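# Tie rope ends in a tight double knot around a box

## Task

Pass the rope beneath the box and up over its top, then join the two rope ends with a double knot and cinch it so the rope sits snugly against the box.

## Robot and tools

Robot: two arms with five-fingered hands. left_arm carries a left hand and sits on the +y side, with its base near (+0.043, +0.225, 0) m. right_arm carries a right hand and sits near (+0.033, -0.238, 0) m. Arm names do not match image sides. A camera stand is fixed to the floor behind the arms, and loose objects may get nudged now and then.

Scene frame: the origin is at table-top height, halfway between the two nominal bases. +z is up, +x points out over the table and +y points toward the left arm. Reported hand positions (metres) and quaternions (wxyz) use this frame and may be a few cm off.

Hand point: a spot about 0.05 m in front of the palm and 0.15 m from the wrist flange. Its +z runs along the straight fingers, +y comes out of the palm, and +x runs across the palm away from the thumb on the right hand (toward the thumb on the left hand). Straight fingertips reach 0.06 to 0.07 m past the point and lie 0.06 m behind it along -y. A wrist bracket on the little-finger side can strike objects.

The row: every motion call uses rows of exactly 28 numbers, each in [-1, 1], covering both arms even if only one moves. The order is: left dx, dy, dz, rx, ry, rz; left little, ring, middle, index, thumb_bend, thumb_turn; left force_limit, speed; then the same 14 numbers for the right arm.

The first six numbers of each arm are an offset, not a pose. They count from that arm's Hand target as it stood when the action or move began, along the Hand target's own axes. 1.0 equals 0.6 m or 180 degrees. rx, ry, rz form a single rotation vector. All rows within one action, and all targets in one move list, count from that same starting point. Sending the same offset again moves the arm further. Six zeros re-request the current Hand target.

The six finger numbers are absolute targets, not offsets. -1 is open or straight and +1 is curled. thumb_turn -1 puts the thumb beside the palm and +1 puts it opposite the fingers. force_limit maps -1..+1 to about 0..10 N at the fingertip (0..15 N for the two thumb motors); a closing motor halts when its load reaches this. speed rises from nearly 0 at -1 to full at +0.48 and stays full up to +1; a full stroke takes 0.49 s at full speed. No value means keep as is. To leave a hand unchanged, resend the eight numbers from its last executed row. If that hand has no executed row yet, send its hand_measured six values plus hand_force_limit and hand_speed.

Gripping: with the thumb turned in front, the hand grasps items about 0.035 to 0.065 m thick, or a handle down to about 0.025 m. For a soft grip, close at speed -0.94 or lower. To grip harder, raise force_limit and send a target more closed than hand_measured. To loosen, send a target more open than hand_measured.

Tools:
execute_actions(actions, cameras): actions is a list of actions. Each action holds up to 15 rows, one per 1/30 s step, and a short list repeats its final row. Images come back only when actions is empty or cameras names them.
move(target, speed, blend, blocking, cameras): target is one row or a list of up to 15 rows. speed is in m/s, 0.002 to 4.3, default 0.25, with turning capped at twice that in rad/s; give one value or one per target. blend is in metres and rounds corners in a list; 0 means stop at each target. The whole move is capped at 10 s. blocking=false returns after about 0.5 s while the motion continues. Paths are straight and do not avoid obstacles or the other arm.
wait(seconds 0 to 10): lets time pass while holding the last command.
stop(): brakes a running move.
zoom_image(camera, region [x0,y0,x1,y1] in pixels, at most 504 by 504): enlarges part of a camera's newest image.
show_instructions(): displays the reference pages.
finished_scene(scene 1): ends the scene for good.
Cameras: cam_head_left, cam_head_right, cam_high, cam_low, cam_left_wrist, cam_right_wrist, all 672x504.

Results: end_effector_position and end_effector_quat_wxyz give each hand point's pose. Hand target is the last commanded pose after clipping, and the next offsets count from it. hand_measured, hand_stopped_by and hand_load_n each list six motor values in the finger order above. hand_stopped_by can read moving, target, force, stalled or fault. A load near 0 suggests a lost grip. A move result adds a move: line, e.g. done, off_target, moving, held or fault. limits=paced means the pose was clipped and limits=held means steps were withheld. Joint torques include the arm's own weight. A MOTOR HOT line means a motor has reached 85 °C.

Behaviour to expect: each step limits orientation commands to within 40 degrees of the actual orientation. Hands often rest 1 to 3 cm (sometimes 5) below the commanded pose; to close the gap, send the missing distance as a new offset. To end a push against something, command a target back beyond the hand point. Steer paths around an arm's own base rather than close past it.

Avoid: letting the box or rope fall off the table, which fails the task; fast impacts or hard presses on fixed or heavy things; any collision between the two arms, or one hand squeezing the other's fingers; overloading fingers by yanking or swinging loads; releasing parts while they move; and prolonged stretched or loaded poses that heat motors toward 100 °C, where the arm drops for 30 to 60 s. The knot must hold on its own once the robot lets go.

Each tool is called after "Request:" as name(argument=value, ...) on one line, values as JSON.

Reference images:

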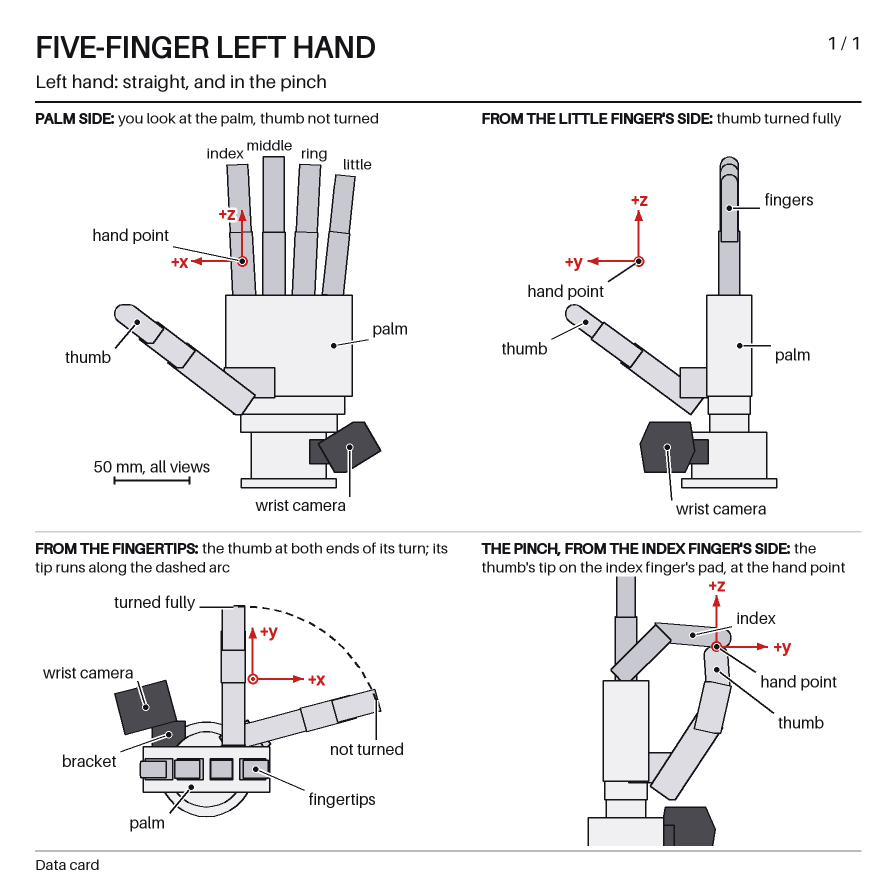

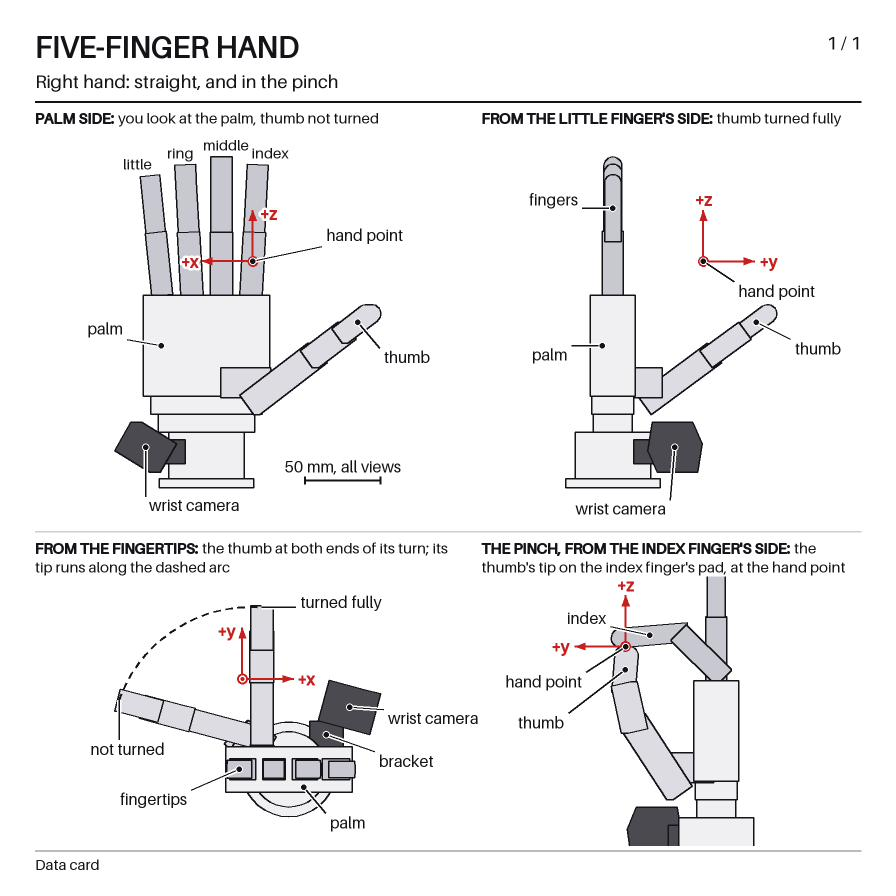

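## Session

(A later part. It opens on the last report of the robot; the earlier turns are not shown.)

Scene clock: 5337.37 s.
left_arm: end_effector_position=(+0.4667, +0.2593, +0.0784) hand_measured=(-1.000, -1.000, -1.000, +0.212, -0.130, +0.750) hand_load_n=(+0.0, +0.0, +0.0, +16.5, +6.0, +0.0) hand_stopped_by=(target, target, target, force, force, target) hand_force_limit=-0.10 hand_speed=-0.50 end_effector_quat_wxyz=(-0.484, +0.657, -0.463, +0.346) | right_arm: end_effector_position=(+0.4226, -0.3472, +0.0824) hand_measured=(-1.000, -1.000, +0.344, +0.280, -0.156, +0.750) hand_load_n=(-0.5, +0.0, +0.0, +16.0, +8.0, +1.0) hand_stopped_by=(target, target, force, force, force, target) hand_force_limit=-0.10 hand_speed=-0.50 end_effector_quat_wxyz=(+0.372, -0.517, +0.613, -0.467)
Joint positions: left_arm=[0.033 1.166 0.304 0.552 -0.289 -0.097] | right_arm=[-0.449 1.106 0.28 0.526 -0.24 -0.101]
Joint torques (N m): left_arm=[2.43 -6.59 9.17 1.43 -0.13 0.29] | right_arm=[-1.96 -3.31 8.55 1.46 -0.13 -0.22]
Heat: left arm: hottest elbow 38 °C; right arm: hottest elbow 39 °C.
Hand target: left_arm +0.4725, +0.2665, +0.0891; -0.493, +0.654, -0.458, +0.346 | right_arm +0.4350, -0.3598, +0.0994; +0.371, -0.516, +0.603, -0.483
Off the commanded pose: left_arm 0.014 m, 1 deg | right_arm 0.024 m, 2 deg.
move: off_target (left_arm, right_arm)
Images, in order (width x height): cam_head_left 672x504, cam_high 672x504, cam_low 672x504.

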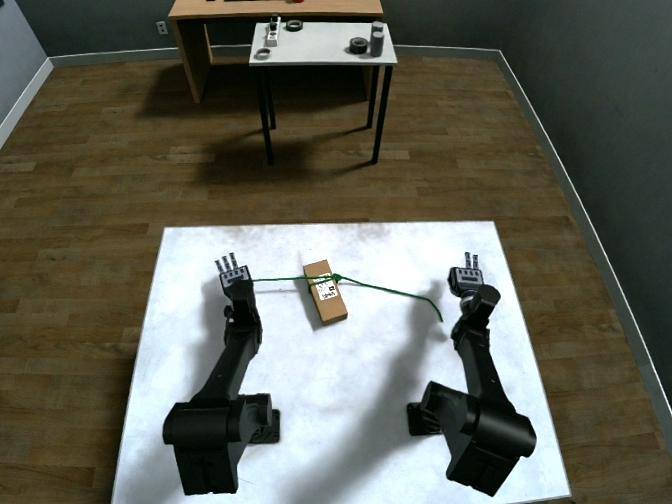

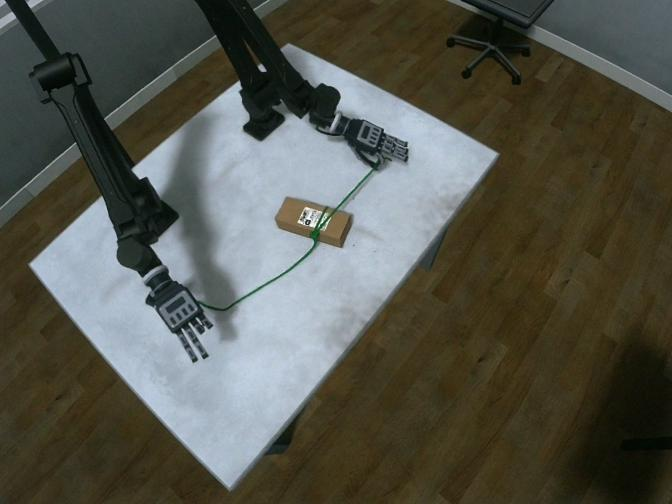

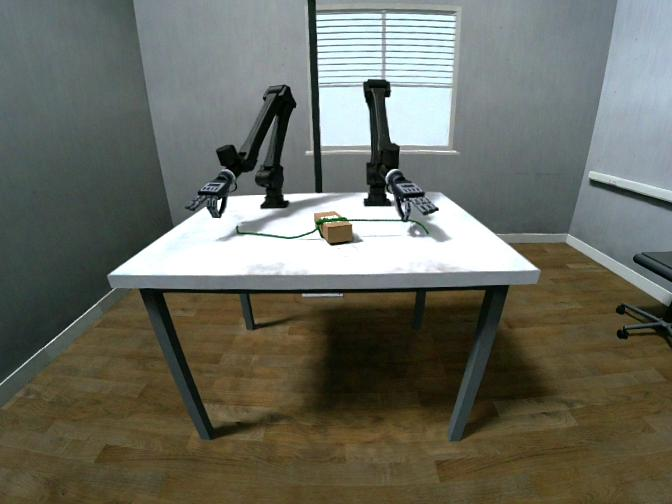

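Request:
move(target=[0,0,0,0,0,0,-1,-1,-1,0.41,0.0,0.75,-0.1,-0.5,-0.1905,0.1171,-0.0492,0,0,0,-1,-1,-1,-0.15,-0.17,0.75,0,0.2], speed=0.15, cameras=["cam_right_wrist","cam_head_left"])

Scene clock: 5367.47 s.
left_arm: end_effector_position=(+0.4666, +0.2593, +0.0783) hand_measured=(-1.000, -1.000, -1.000, +0.212, -0.130, +0.750) hand_load_n=(+0.0, -0.5, -0.5, +16.5, +6.5, +0.0) hand_stopped_by=(target, target, target, force, force, target) hand_force_limit=-0.10 hand_speed=-0.50 end_effector_quat_wxyz=(-0.484, +0.657, -0.464, +0.346) | right_arm: end_effector_position=(+0.4097, -0.2480, +0.0320) hand_measured=(-1.000, -1.000, -1.000, -0.150, -0.170, +0.750) hand_load_n=(+0.0, +0.0, +0.0, +0.0, +0.0, +0.0) hand_stopped_by=(target, target, target, target, target, target) hand_force_limit=0.00 hand_speed=0.20 end_effector_quat_wxyz=(+0.361, -0.520, +0.603, -0.486)
Joint positions: left_arm=[0.033 1.166 0.304 0.552 -0.289 -0.097] | right_arm=[0.006 1.273 0.127 0.868 0.22 -0.01]
Joint torques (N m): left_arm=[2.43 -6.59 9.14 1.44 -0.13 0.28] | right_arm=[0.67 -2.26 3.84 2.74 0.22 0.14]
Heat: left arm: hottest elbow 38 °C; right arm: hottest elbow 38 °C.
Hand target: left_arm +0.4725, +0.2665, +0.0890; -0.493, +0.654, -0.458, +0.346 | right_arm +0.4106, -0.2418, +0.0333; +0.371, -0.516, +0.603, -0.483
Off the commanded pose: left_arm 0.014 m, 1 deg | right_arm 0.006 m, 1 deg.
move: off_target (left_arm)
Images, in order (width x height): cam_head_left 672x504, cam_right_wrist 672x504.

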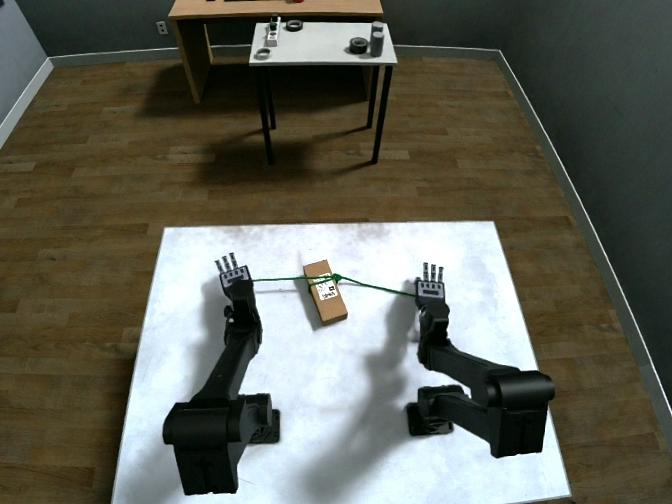

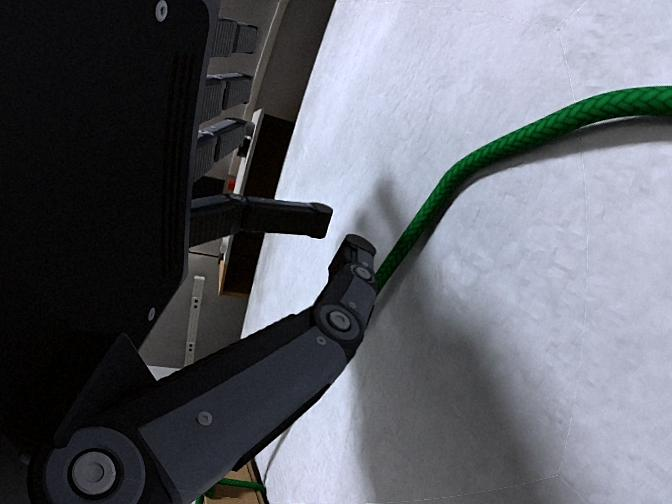

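Request:
move(target=[0,0,0,0,0,0,-1,-1,-1,0.41,0.0,0.75,-0.1,-0.5,0,0.0344,-0.0022,0,0,0,-1,-1,-1,-0.15,-0.17,0.75,0,0.2], speed=0.08, cameras=["cam_right_wrist"])

Scene clock: 5378.97 s.
left_arm: end_effector_position=(+0.4666, +0.2593, +0.0783) hand_measured=(-1.000, -1.000, -1.000, +0.212, -0.130, +0.750) hand_load_n=(+0.0, -0.5, -0.5, +16.0, +6.0, +0.0) hand_stopped_by=(target, target, target, force, force, target) hand_force_limit=-0.10 hand_speed=-0.50 end_effector_quat_wxyz=(-0.484, +0.657, -0.464, +0.346) | right_arm: end_effector_position=(+0.4036, -0.2476, +0.0125) hand_measured=(-1.000, -1.000, -1.000, -0.150, -0.170, +0.750) hand_load_n=(+0.0, +0.0, +0.0, +0.0, +0.0, +0.0) hand_stopped_by=(target, target, target, target, target, target) hand_force_limit=0.00 hand_speed=0.20 end_effector_quat_wxyz=(+0.361, -0.519, +0.603, -0.486)
Joint positions: left_arm=[0.033 1.166 0.304 0.552 -0.289 -0.097] | right_arm=[0.009 1.423 0.1 1.046 0.222 -0.009]
Joint torques (N m): left_arm=[2.43 -6.53 9.2 1.42 -0.13 0.28] | right_arm=[0.67 -2.9 2.66 2.67 0.23 0.12]
Heat: left arm: hottest elbow 38 °C; right arm: hottest elbow 38 °C.
Hand target: left_arm +0.4725, +0.2665, +0.0890; -0.493, +0.654, -0.458, +0.346 | right_arm +0.4040, -0.2415, +0.0138; +0.371, -0.516, +0.603, -0.483
Off the commanded pose: left_arm 0.014 m, 1 deg | right_arm 0.006 m, 1 deg.
move: off_target (left_arm)
Images, in order (width x height): cam_right_wrist 672x504.

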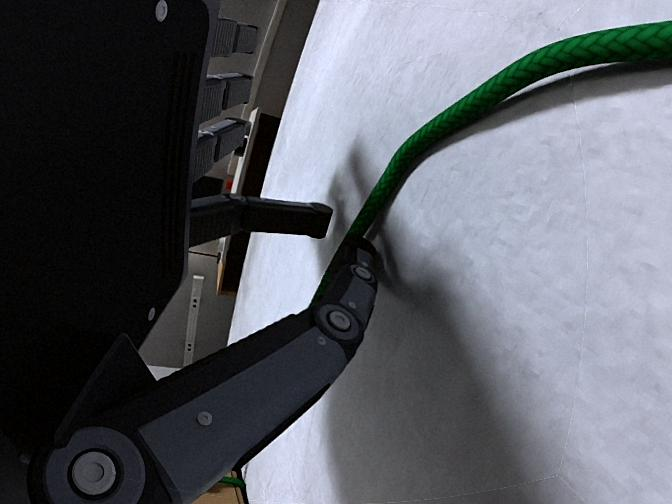

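Request:
move(target=[[0,0,0,0,0,0,-1,-1,-1,0.41,0.0,0.75,-0.1,-0.5,0,0.001,0.008,0,0,0,-1,-1,-1,-0.15,-0.17,0.75,0,0.2],[0,0,0,0,0,0,-1,-1,-1,0.41,0.0,0.75,-0.1,-0.5,0,0.001,0.008,0,0,0,-1,-1,-1,0.4,-0.17,0.75,0.2,-0.5]], speed=0.08, cameras=["cam_right_wrist"])

Scene clock: 5386.70 s.
left_arm: end_effector_position=(+0.4666, +0.2593, +0.0783) hand_measured=(-1.000, -1.000, -1.000, +0.212, -0.130, +0.750) hand_load_n=(+0.0, -0.5, +0.0, +16.5, +6.5, -0.5) hand_stopped_by=(target, target, target, force, force, target) hand_force_limit=-0.10 hand_speed=-0.50 end_effector_quat_wxyz=(-0.484, +0.657, -0.464, +0.346) | right_arm: end_effector_position=(+0.4043, -0.2475, +0.0108) hand_measured=(-1.000, -1.000, -1.000, +0.208, -0.172, +0.750) hand_load_n=(+0.0, +0.0, +0.0, +7.5, +4.0, -2.0) hand_stopped_by=(target, target, target, force, target, target) hand_force_limit=0.20 hand_speed=-0.50 end_effector_quat_wxyz=(+0.362, -0.518, +0.603, -0.486)
Joint positions: left_arm=[0.033 1.166 0.304 0.552 -0.289 -0.097] | right_arm=[0.009 1.446 0.1 1.071 0.222 -0.007]
Joint torques (N m): left_arm=[2.37 -6.65 9.17 1.42 -0.14 0.28] | right_arm=[0.26 -2.96 3.32 2.41 0.05 0.1]
Heat: left arm: hottest elbow 38 °C; right arm: hottest elbow 37 °C.
Hand target: left_arm +0.4725, +0.2665, +0.0890; -0.493, +0.654, -0.458, +0.346 | right_arm +0.4084, -0.2424, +0.0120; +0.371, -0.516, +0.603, -0.483
Off the commanded pose: left_arm 0.014 m, 1 deg | right_arm 0.007 m, 1 deg.
move: off_target (left_arm)
Images, in order (width x height): cam_right_wrist 672x504.

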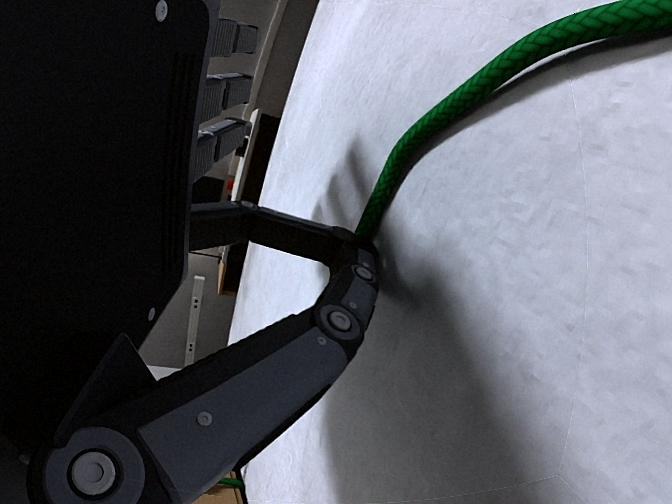

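Request:
move(target=[[0,0,0,0,0,0,-1,-1,-1,0.41,0.0,0.75,-0.1,-0.5,0,0,0,0,0,0,-1,-1,-1,0.43,-0.17,0.75,0.9,-0.5],[0,0,0,0,0,0,-1,-1,-1,0.41,0.0,0.75,-0.1,-0.5,0,0,0,0,0,0,-1,-1,-1,0.43,0.0,0.75,-0.1,-0.5]], speed=0.08, cameras=["cam_right_wrist"])

Scene clock: 5391.80 s.
left_arm: end_effector_position=(+0.4666, +0.2593, +0.0783) hand_measured=(-1.000, -1.000, -1.000, +0.212, -0.130, +0.750) hand_load_n=(+0.0, +0.0, +0.0, +16.0, +6.0, +0.0) hand_stopped_by=(target, target, target, force, force, target) hand_force_limit=-0.10 hand_speed=-0.50 end_effector_quat_wxyz=(-0.484, +0.657, -0.464, +0.345) | right_arm: end_effector_position=(+0.4044, -0.2474, +0.0109) hand_measured=(-1.000, -1.000, -1.000, +0.230, -0.172, +0.750) hand_load_n=(+0.0, +0.0, +0.0, +14.5, +8.5, -3.0) hand_stopped_by=(target, target, target, force, force, target) hand_force_limit=-0.10 hand_speed=-0.50 end_effector_quat_wxyz=(+0.363, -0.518, +0.603, -0.486)
Joint positions: left_arm=[0.033 1.166 0.304 0.552 -0.289 -0.096] | right_arm=[0.009 1.446 0.1 1.071 0.222 -0.007]
Joint torques (N m): left_arm=[2.43 -6.59 9.17 1.42 -0.14 0.28] | right_arm=[0.26 -2.96 3.32 2.4 0.05 0.09]
Heat: left arm: hottest elbow 38 °C; right arm: hottest elbow 37 °C.
Hand target: left_arm +0.4725, +0.2666, +0.0890; -0.493, +0.654, -0.458, +0.345 | right_arm +0.4084, -0.2424, +0.0120; +0.371, -0.516, +0.603, -0.483
Off the commanded pose: left_arm 0.014 m, 1 deg | right_arm 0.007 m, 1 deg.
move: off_target (left_arm)
Images, in order (width x height): cam_right_wrist 672x504.

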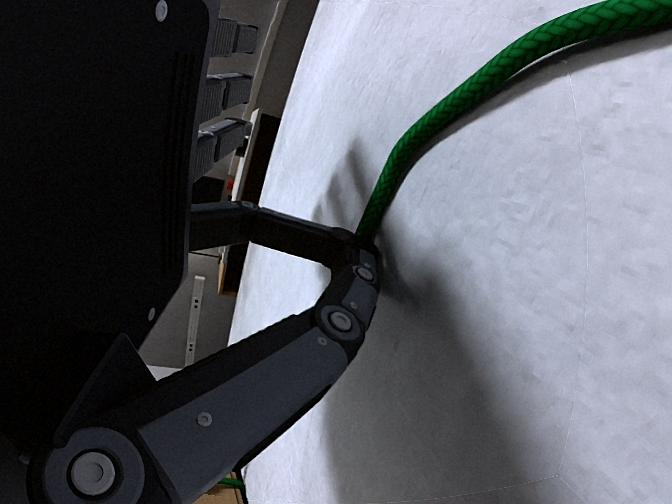

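Request:
move(target=[[0,0,0,0,0,0,-1,-1,-1,0.41,0.0,0.75,-0.1,-0.5,0.0617,-0.1205,-0.0032,0,0,0,-1,-1,-1,0.43,0.0,0.75,-0.1,-0.5]], speed=0.08, cameras=["cam_low","cam_head_left"])

Request:
zoom_image(camera="cam_low", region=[220, 180, 440, 260])

Scene clock: 5402.50 s.
left_arm: end_effector_position=(+0.4666, +0.2591, +0.0783) hand_measured=(-1.000, -1.000, -1.000, +0.212, -0.130, +0.750) hand_load_n=(+0.0, -0.5, +0.0, +16.0, +6.0, +0.0) hand_stopped_by=(target, target, target, force, force, target) hand_force_limit=-0.10 hand_speed=-0.50 end_effector_quat_wxyz=(-0.484, +0.657, -0.464, +0.346) | right_arm: end_effector_position=(+0.4029, -0.2687, +0.0654) hand_measured=(-1.000, -1.000, -1.000, +0.230, -0.172, +0.750) hand_load_n=(+0.0, +0.0, +0.0, +14.5, +8.5, -3.0) hand_stopped_by=(target, target, target, force, force, target) hand_force_limit=-0.10 hand_speed=-0.50 end_effector_quat_wxyz=(+0.370, -0.521, +0.612, -0.466)
Joint positions: left_arm=[0.033 1.166 0.304 0.552 -0.288 -0.096] | right_arm=[-0.134 1 0.164 0.539 0.059 -0.016]
Joint torques (N m): left_arm=[2.43 -6.59 9.17 1.43 -0.18 0.28] | right_arm=[-2.32 -2.2 8.61 1.57 0.04 -0.23]
Heat: left arm: hottest elbow 38 °C; right arm: hottest elbow 37 °C.
Hand target: left_arm +0.4725, +0.2665, +0.0890; -0.493, +0.654, -0.458, +0.346 | right_arm +0.4185, -0.2785, +0.0843; +0.371, -0.515, +0.603, -0.483
Off the commanded pose: left_arm 0.014 m, 1 deg | right_arm 0.026 m, 2 deg.
move: off_target (left_arm, right_arm)
Images, in order (width x height): cam_head_left 672x504, cam_low 672x504.

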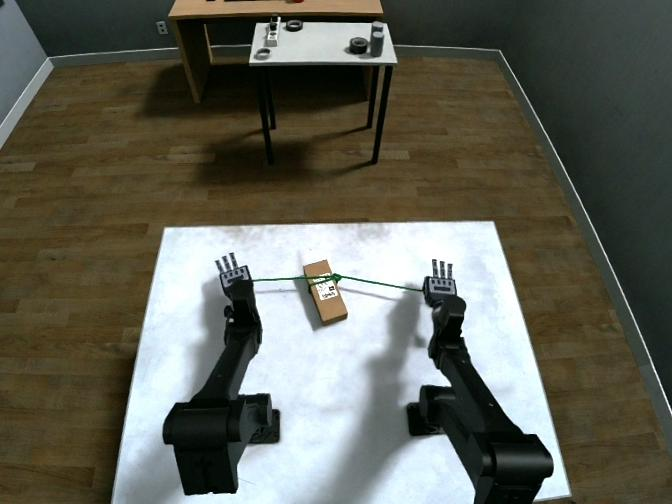

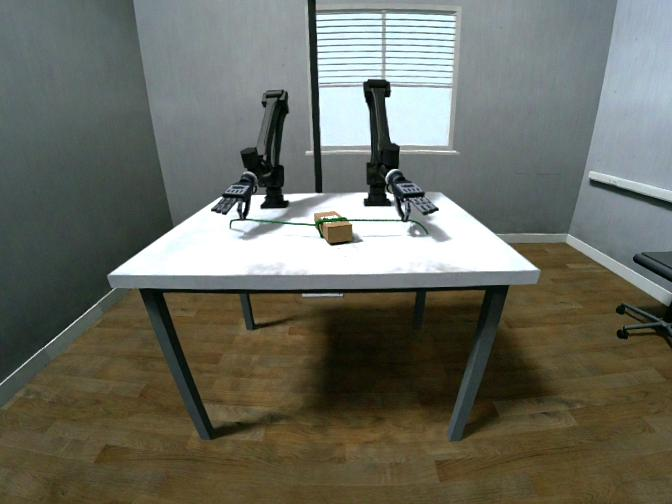

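Scaled by 2.291 from the camera's 672x504 image, which has a finer 960x720 frame.

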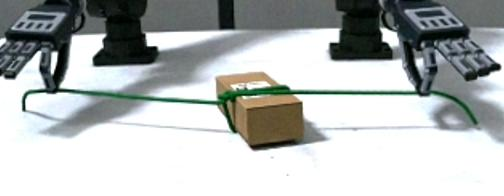

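Request:
move(target=[[-0.0313,0.0,0.007,0,0,0,-1,-1,-1,0.41,0.0,0.75,-0.1,-0.5,0.0407,-0.002,0.0068,0,0,0,-1,-1,-1,0.43,0.0,0.75,-0.1,-0.5]], speed=0.06, cameras=["cam_low","cam_high"])

Request:
zoom_image(camera="cam_low", region=[220, 180, 440, 260])

Request:
zoom_image(camera="cam_high", region=[260, 170, 370, 270])

Scene clock: 5407.93 s.
left_arm: end_effector_position=(+0.4669, +0.2624, +0.0780) hand_measured=(-1.000, -1.000, -1.000, +0.212, -0.130, +0.750) hand_load_n=(+0.0, +0.0, +0.0, +15.5, +6.5, +0.5) hand_stopped_by=(target, target, target, force, force, target) hand_force_limit=-0.10 hand_speed=-0.50 end_effector_quat_wxyz=(-0.469, +0.654, -0.471, +0.361) | right_arm: end_effector_position=(+0.4032, -0.2810, +0.0702) hand_measured=(-1.000, -1.000, -1.000, +0.230, -0.172, +0.750) hand_load_n=(+0.0, +0.0, +0.0, +14.5, +9.0, -2.0) hand_stopped_by=(target, target, target, force, force, target) hand_force_limit=-0.10 hand_speed=-0.50 end_effector_quat_wxyz=(+0.387, -0.520, +0.610, -0.456)
Joint positions: left_arm=[0.082 1.166 0.304 0.552 -0.198 -0.096] | right_arm=[-0.23 0.999 0.172 0.537 -0.064 -0.023]
Joint torques (N m): left_arm=[4.25 -6.59 8.72 1.78 -1 0.47] | right_arm=[-3.6 -1.44 8.83 1.51 0.64 -0.43]
Heat: left arm: hottest elbow 38 °C; right arm: hottest elbow 37 °C.
Hand target: left_arm +0.4699, +0.2856, +0.0879; -0.493, +0.654, -0.458, +0.346 | right_arm +0.4178, -0.3032, +0.0854; +0.371, -0.516, +0.603, -0.483
Off the commanded pose: left_arm 0.025 m, 4 deg | right_arm 0.031 m, 4 deg.
move: off_target (left_arm, right_arm)
Images, in order (width x height): cam_high 672x504, cam_low 672x504.

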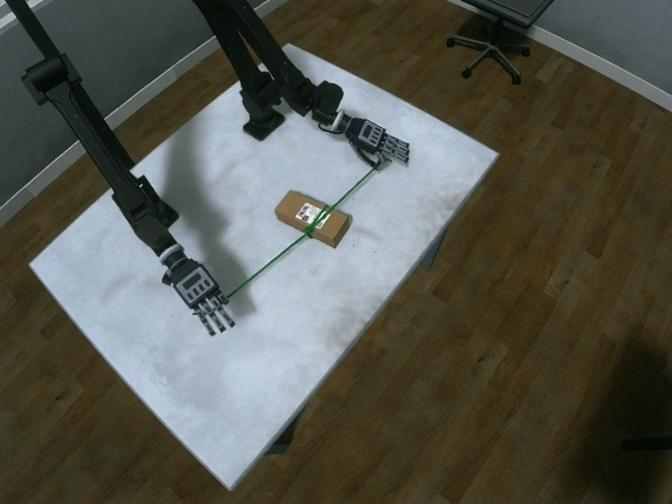

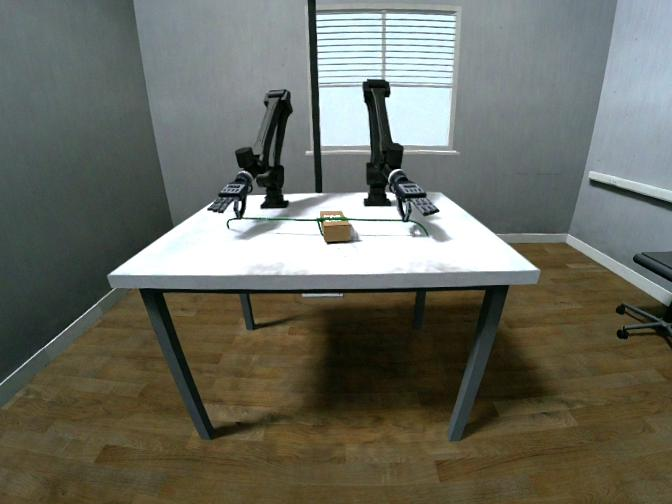

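Scaled by 2.291 from the camera's 672x504 image, which has a finer 960x720 frame.

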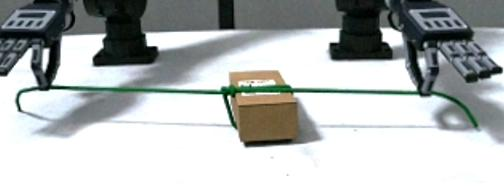

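Scaled by 4.582 from the camera's 672x504 image, which has a finer 960x720 frame.

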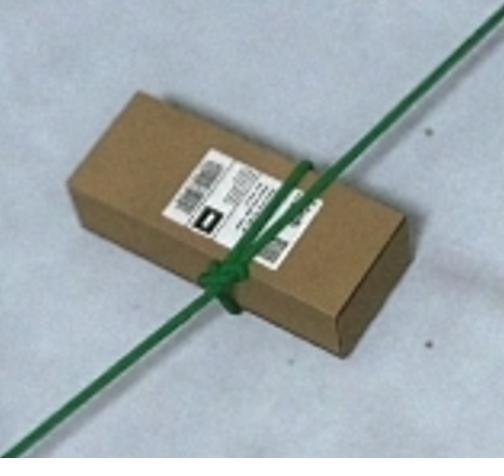

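Request:
move(target=[[-0.0235,-0.003,0.005,0,0,0,-1,-1,-1,0.41,0.0,0.75,-0.1,-0.5,0.0305,-0.004,0.005,0,0,0,-1,-1,-1,0.43,0.0,0.75,-0.1,-0.5]], speed=0.06, cameras=["cam_low","cam_high"])

Request:
zoom_image(camera="cam_low", region=[290, 190, 370, 260])

Request:
zoom_image(camera="cam_high", region=[270, 180, 360, 260])

Scene clock: 5413.00 s.
left_arm: end_effector_position=(+0.4667, +0.2643, +0.0793) hand_measured=(-1.000, -1.000, -1.000, +0.212, -0.130, +0.750) hand_load_n=(+0.0, +0.0, -0.5, +15.0, +7.0, +2.0) hand_stopped_by=(target, target, target, force, force, target) hand_force_limit=-0.10 hand_speed=-0.50 end_effector_quat_wxyz=(-0.458, +0.651, -0.475, +0.374) | right_arm: end_effector_position=(+0.4015, -0.2866, +0.0708) hand_measured=(-1.000, -1.000, -1.000, +0.230, -0.172, +0.750) hand_load_n=(+0.0, +0.0, +0.0, +14.5, +9.5, +0.0) hand_stopped_by=(target, target, target, force, force, target) hand_force_limit=-0.10 hand_speed=-0.50 end_effector_quat_wxyz=(+0.398, -0.523, +0.611, -0.441)
Joint positions: left_arm=[0.118 1.163 0.304 0.552 -0.13 -0.096] | right_arm=[-0.293 1.002 0.181 0.52 -0.156 -0.023]
Joint torques (N m): left_arm=[5.54 -6.71 8.79 1.65 -1.7 0.61] | right_arm=[-5.48 -1.49 9.24 1.65 1.27 -0.61]
Heat: left arm: hottest elbow 38 °C; right arm: hottest elbow 37 °C.
Hand target: left_arm +0.4683, +0.2999, +0.0889; -0.493, +0.654, -0.458, +0.346 | right_arm +0.4179, -0.3218, +0.0881; +0.371, -0.515, +0.603, -0.483
Off the commanded pose: left_arm 0.037 m, 6 deg | right_arm 0.042 m, 6 deg.
move: off_target (left_arm, right_arm)
Images, in order (width x height): cam_high 672x504, cam_low 672x504.

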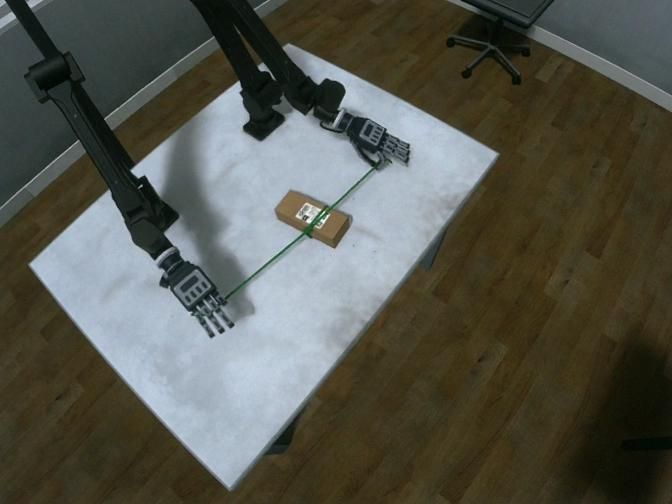

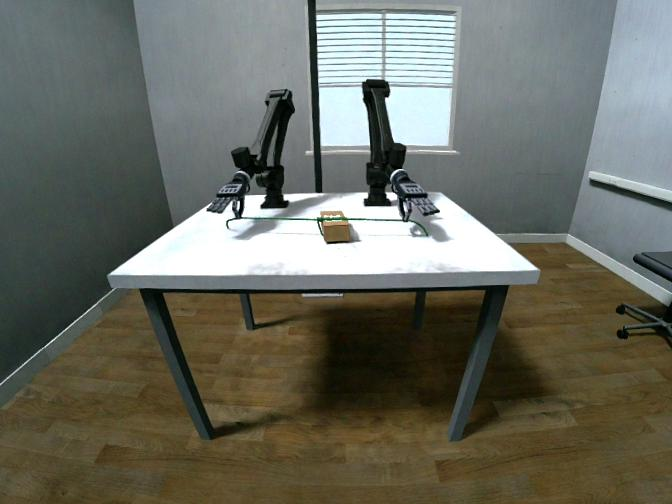

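Scaled by 6.300 from the camera's 672x504 image, which has a finer 960x720 frame.

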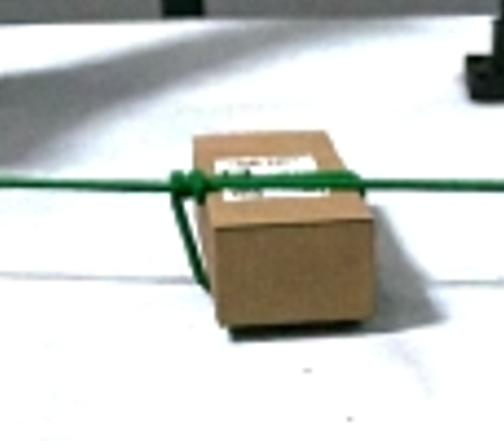

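Scaled by 5.600 from the camera's 672x504 image, which has a finer 960x720 frame.

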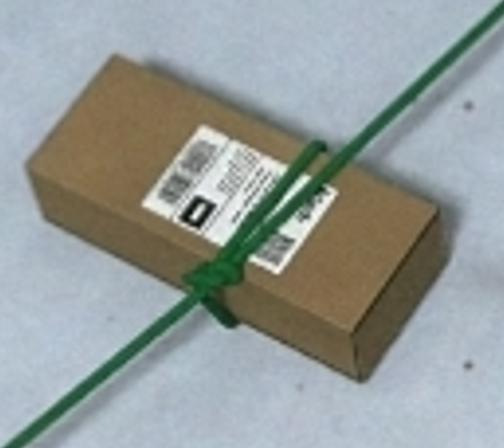

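Request:
move(target=[[0,-0.048,-0.0138,0,0,0,-1,-1,-1,0.41,0.0,0.75,-0.1,-0.5,0,-0.048,-0.0138,0,0,0,-1,-1,-1,0.43,0.0,0.75,-0.1,-0.5]], speed=0.06, cameras=["cam_low","cam_high","cam_head_left"])

Request:
zoom_image(camera="cam_low", region=[290, 190, 370, 260])

Request:
zoom_image(camera="cam_high", region=[270, 180, 360, 260])

Request:
zoom_image(camera="cam_head_left", region=[290, 240, 370, 340])

Scene clock: 5420.07 s.
left_arm: end_effector_position=(+0.4502, +0.2644, +0.0887) hand_measured=(-1.000, -1.000, -1.000, +0.212, -0.130, +0.750) hand_load_n=(+0.0, +0.0, +0.0, +15.5, +7.0, +2.0) hand_stopped_by=(target, target, target, force, force, target) hand_force_limit=-0.10 hand_speed=-0.50 end_effector_quat_wxyz=(-0.449, +0.660, -0.481, +0.362) | right_arm: end_effector_position=(+0.3996, -0.2867, +0.0887) hand_measured=(-1.000, -1.000, -1.000, +0.230, -0.172, +0.750) hand_load_n=(+0.0, +0.0, +0.0, +14.5, +9.5, -0.5) hand_stopped_by=(target, target, target, force, force, target) hand_force_limit=-0.10 hand_speed=-0.50 end_effector_quat_wxyz=(+0.392, -0.526, +0.617, -0.434)
Joint positions: left_arm=[0.123 1.045 0.304 0.396 -0.131 -0.096] | right_arm=[-0.293 0.896 0.222 0.349 -0.153 -0.023]
Joint torques (N m): left_arm=[5.3 -5.83 13.26 1.57 -1.67 0.62] | right_arm=[-4.54 -2.26 10.36 1.43 1.47 -0.59]
Heat: left arm: hottest elbow 38 °C; right arm: hottest elbow 38 °C.
Hand target: left_arm +0.4682, +0.2998, +0.1188; -0.493, +0.654, -0.458, +0.346 | right_arm +0.4176, -0.3202, +0.1180; +0.371, -0.515, +0.603, -0.483
Off the commanded pose: left_arm 0.050 m, 6 deg | right_arm 0.048 m, 6 deg.
move: off_target (left_arm, right_arm)
Images, in order (width x height): cam_head_left 672x504, cam_high 672x504, cam_low 672x504.

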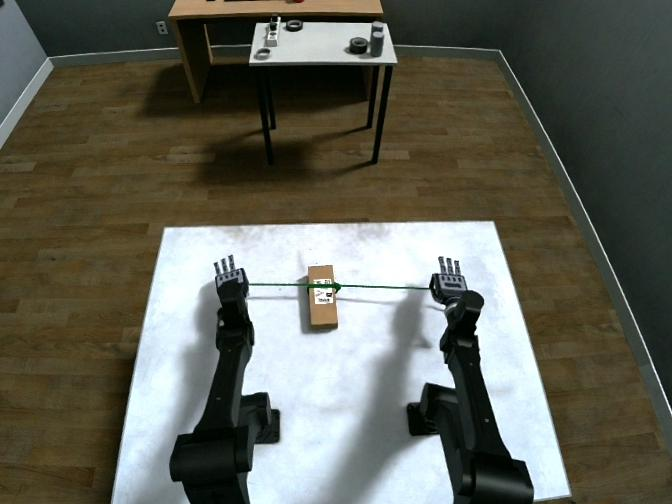

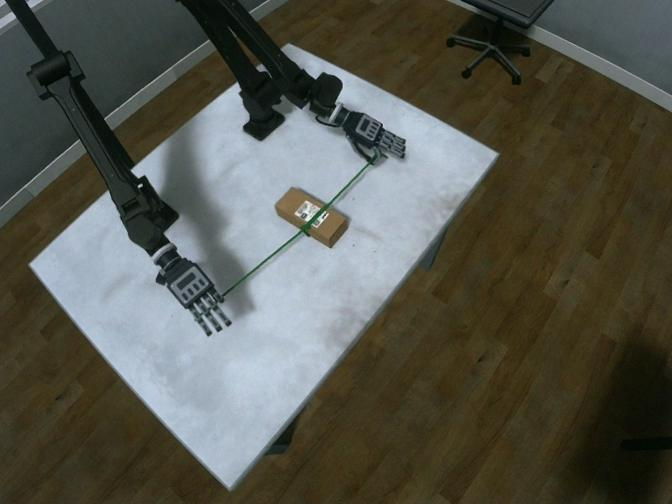

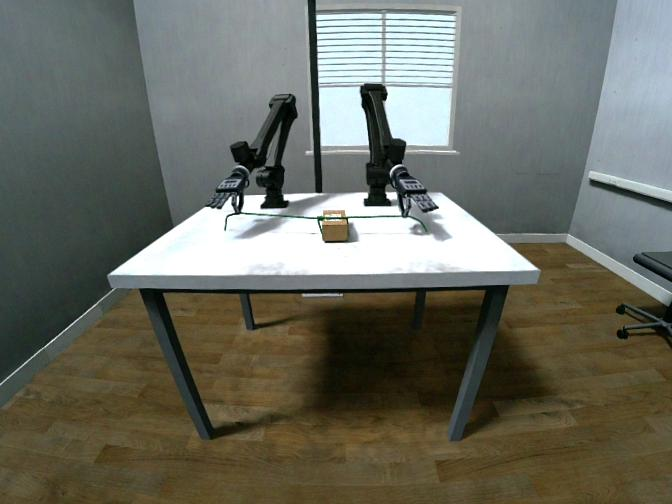

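Scaled by 6.300 from the camera's 672x504 image, which has a finer 960x720 frame.

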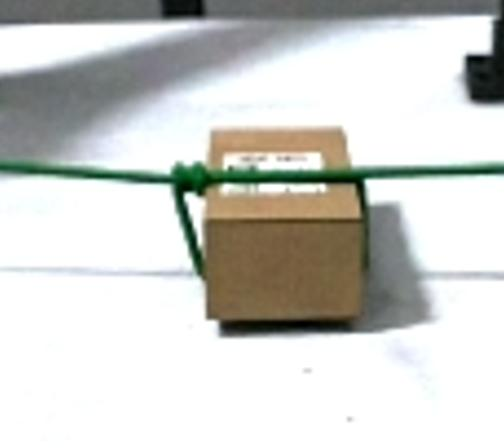

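Scaled by 5.600 from the camera's 672x504 image, which has a finer 960x720 frame.

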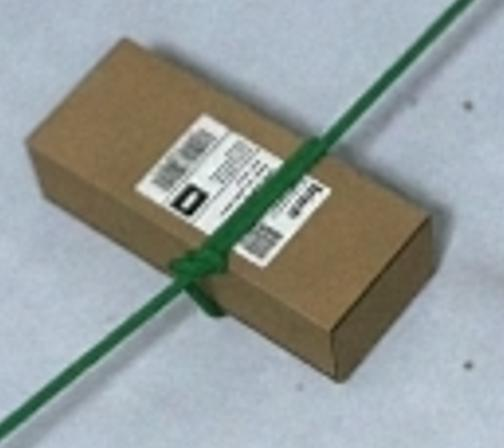

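Scaled by 5.040 from the camera's 672x504 image, which has a finer 960x720 frame.

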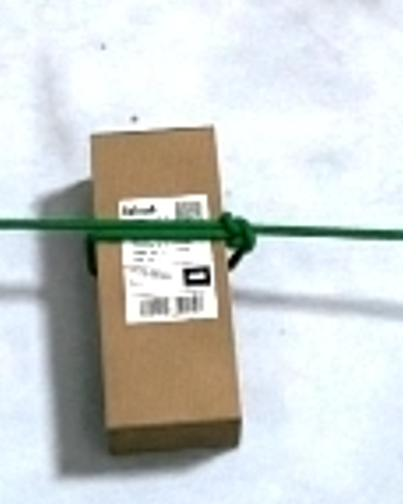

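Request:
move(target=[[0.0783,0.06,-0.014,0,0,0,-1,-1,-1,0.41,0.0,0.75,-0.1,-0.5,-0.0815,0.06,0.0,0,0,0,-1,-1,-1,0.43,0.0,0.75,-0.1,-0.5],[0.0783,0.152,0.0135,0,0,0,-1,-1,-1,0.41,0.0,0.75,-0.1,-0.5,-0.0815,0.152,0.03,0,0,0,-1,-1,-1,0.43,0.0,0.75,-0.1,-0.5]], speed=0.05, cameras=["cam_low","cam_high","cam_head_left","cam_head_right"])

Request:
zoom_image(camera="cam_low", region=[290, 190, 370, 260])

Request:
zoom_image(camera="cam_high", region=[270, 180, 360, 260])

Request:
zoom_image(camera="cam_head_left", region=[290, 240, 370, 340])

Request:
zoom_image(camera="cam_head_right", region=[290, 240, 370, 340])

Scene clock: 5436.63 s.
left_arm: end_effector_position=(+0.4691, +0.2522, +0.0315) hand_measured=(-1.000, -1.000, -1.000, +0.212, -0.130, +0.750) hand_load_n=(+0.0, +0.0, +0.0, +16.0, +6.5, +0.0) hand_stopped_by=(target, target, target, force, force, target) hand_force_limit=-0.10 hand_speed=-0.50 end_effector_quat_wxyz=(-0.493, +0.655, -0.457, +0.345) | right_arm: end_effector_position=(+0.4201, -0.2753, +0.0224) hand_measured=(-1.000, -1.000, -1.000, +0.230, -0.172, +0.750) hand_load_n=(+0.0, -0.5, +0.0, +13.5, +9.5, -3.0) hand_stopped_by=(target, target, target, force, force, target) hand_force_limit=-0.10 hand_speed=-0.50 end_effector_quat_wxyz=(+0.371, -0.514, +0.608, -0.479)
Joint positions: left_arm=[-0.009 1.421 0.259 0.865 -0.345 -0.105] | right_arm=[-0.137 1.395 0.15 0.974 0.072 -0.023]
Joint torques (N m): left_arm=[0.73 -6.24 4.86 2.33 -0.36 0.17] | right_arm=[-0.67 -3.37 3.14 2.88 0.01 -0.14]
Heat: left arm: hottest elbow 38 °C; right arm: hottest elbow 39 °C.
Hand target: left_arm +0.4682, +0.2499, +0.0290; -0.493, +0.654, -0.458, +0.346 | right_arm +0.4200, -0.2756, +0.0228; +0.371, -0.516, +0.603, -0.483
Off the commanded pose: left_arm 0.004 m, 0 deg | right_arm 0.001 m, 1 deg.
move: done
Images, in order (width x height): cam_head_left 672x504, cam_head_right 672x504, cam_high 672x504, cam_low 672x504.

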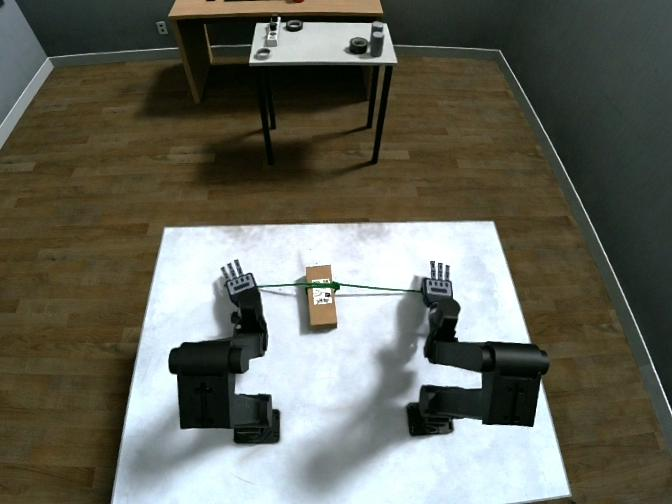

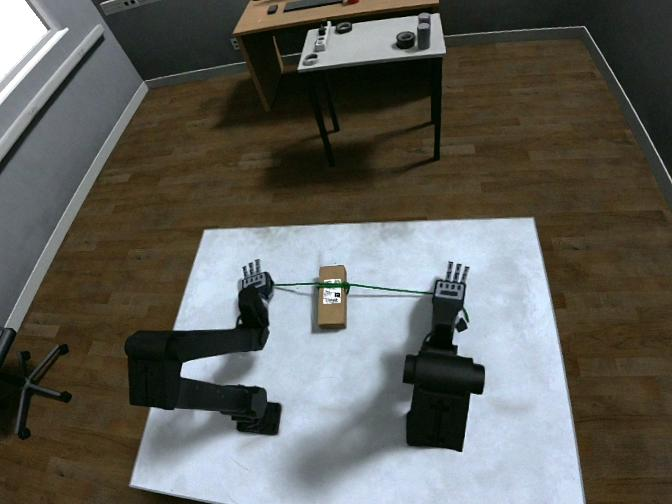

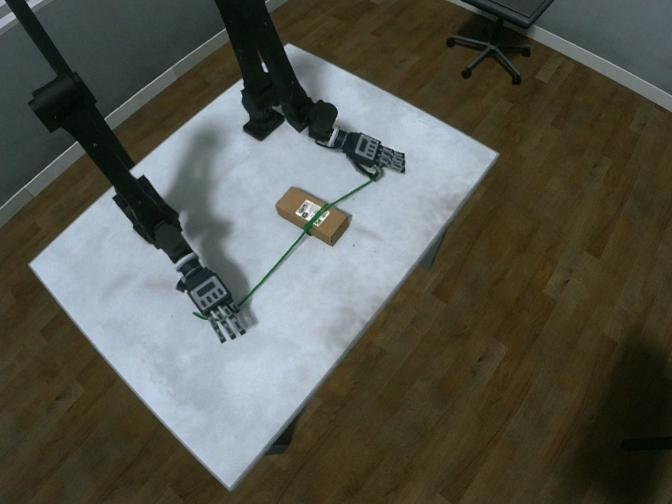

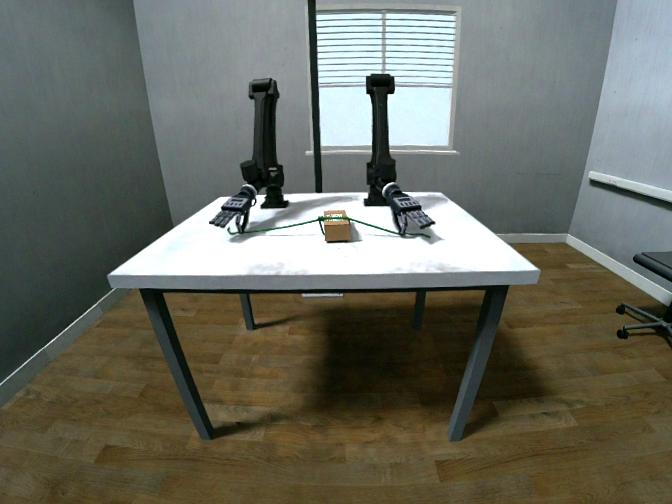

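Scaled by 6.300 from the camera's 672x504 image, which has a finer 960x720 frame.

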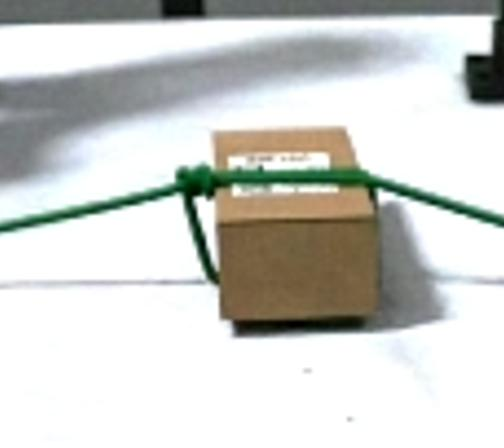

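Scaled by 5.600 from the camera's 672x504 image, which has a finer 960x720 frame.

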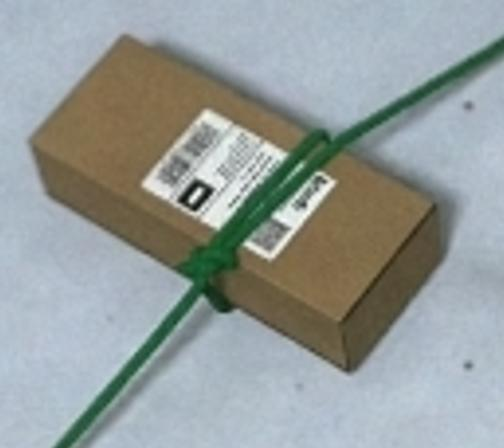

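Scaled by 5.040 from the camera's 672x504 image, which has a finer 960x720 frame.

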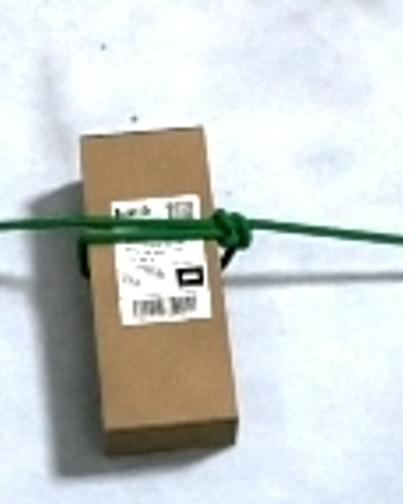

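Scaled by 5.040 from the camera's 672x504 image, which has a finer 960x720 frame.

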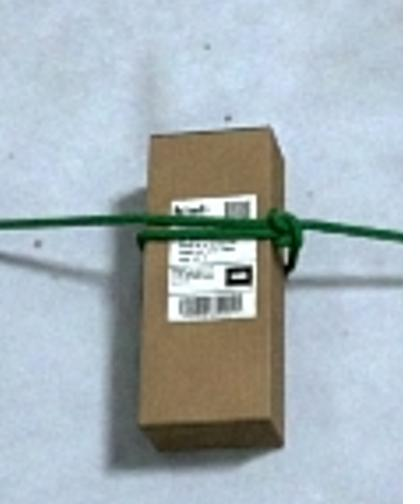

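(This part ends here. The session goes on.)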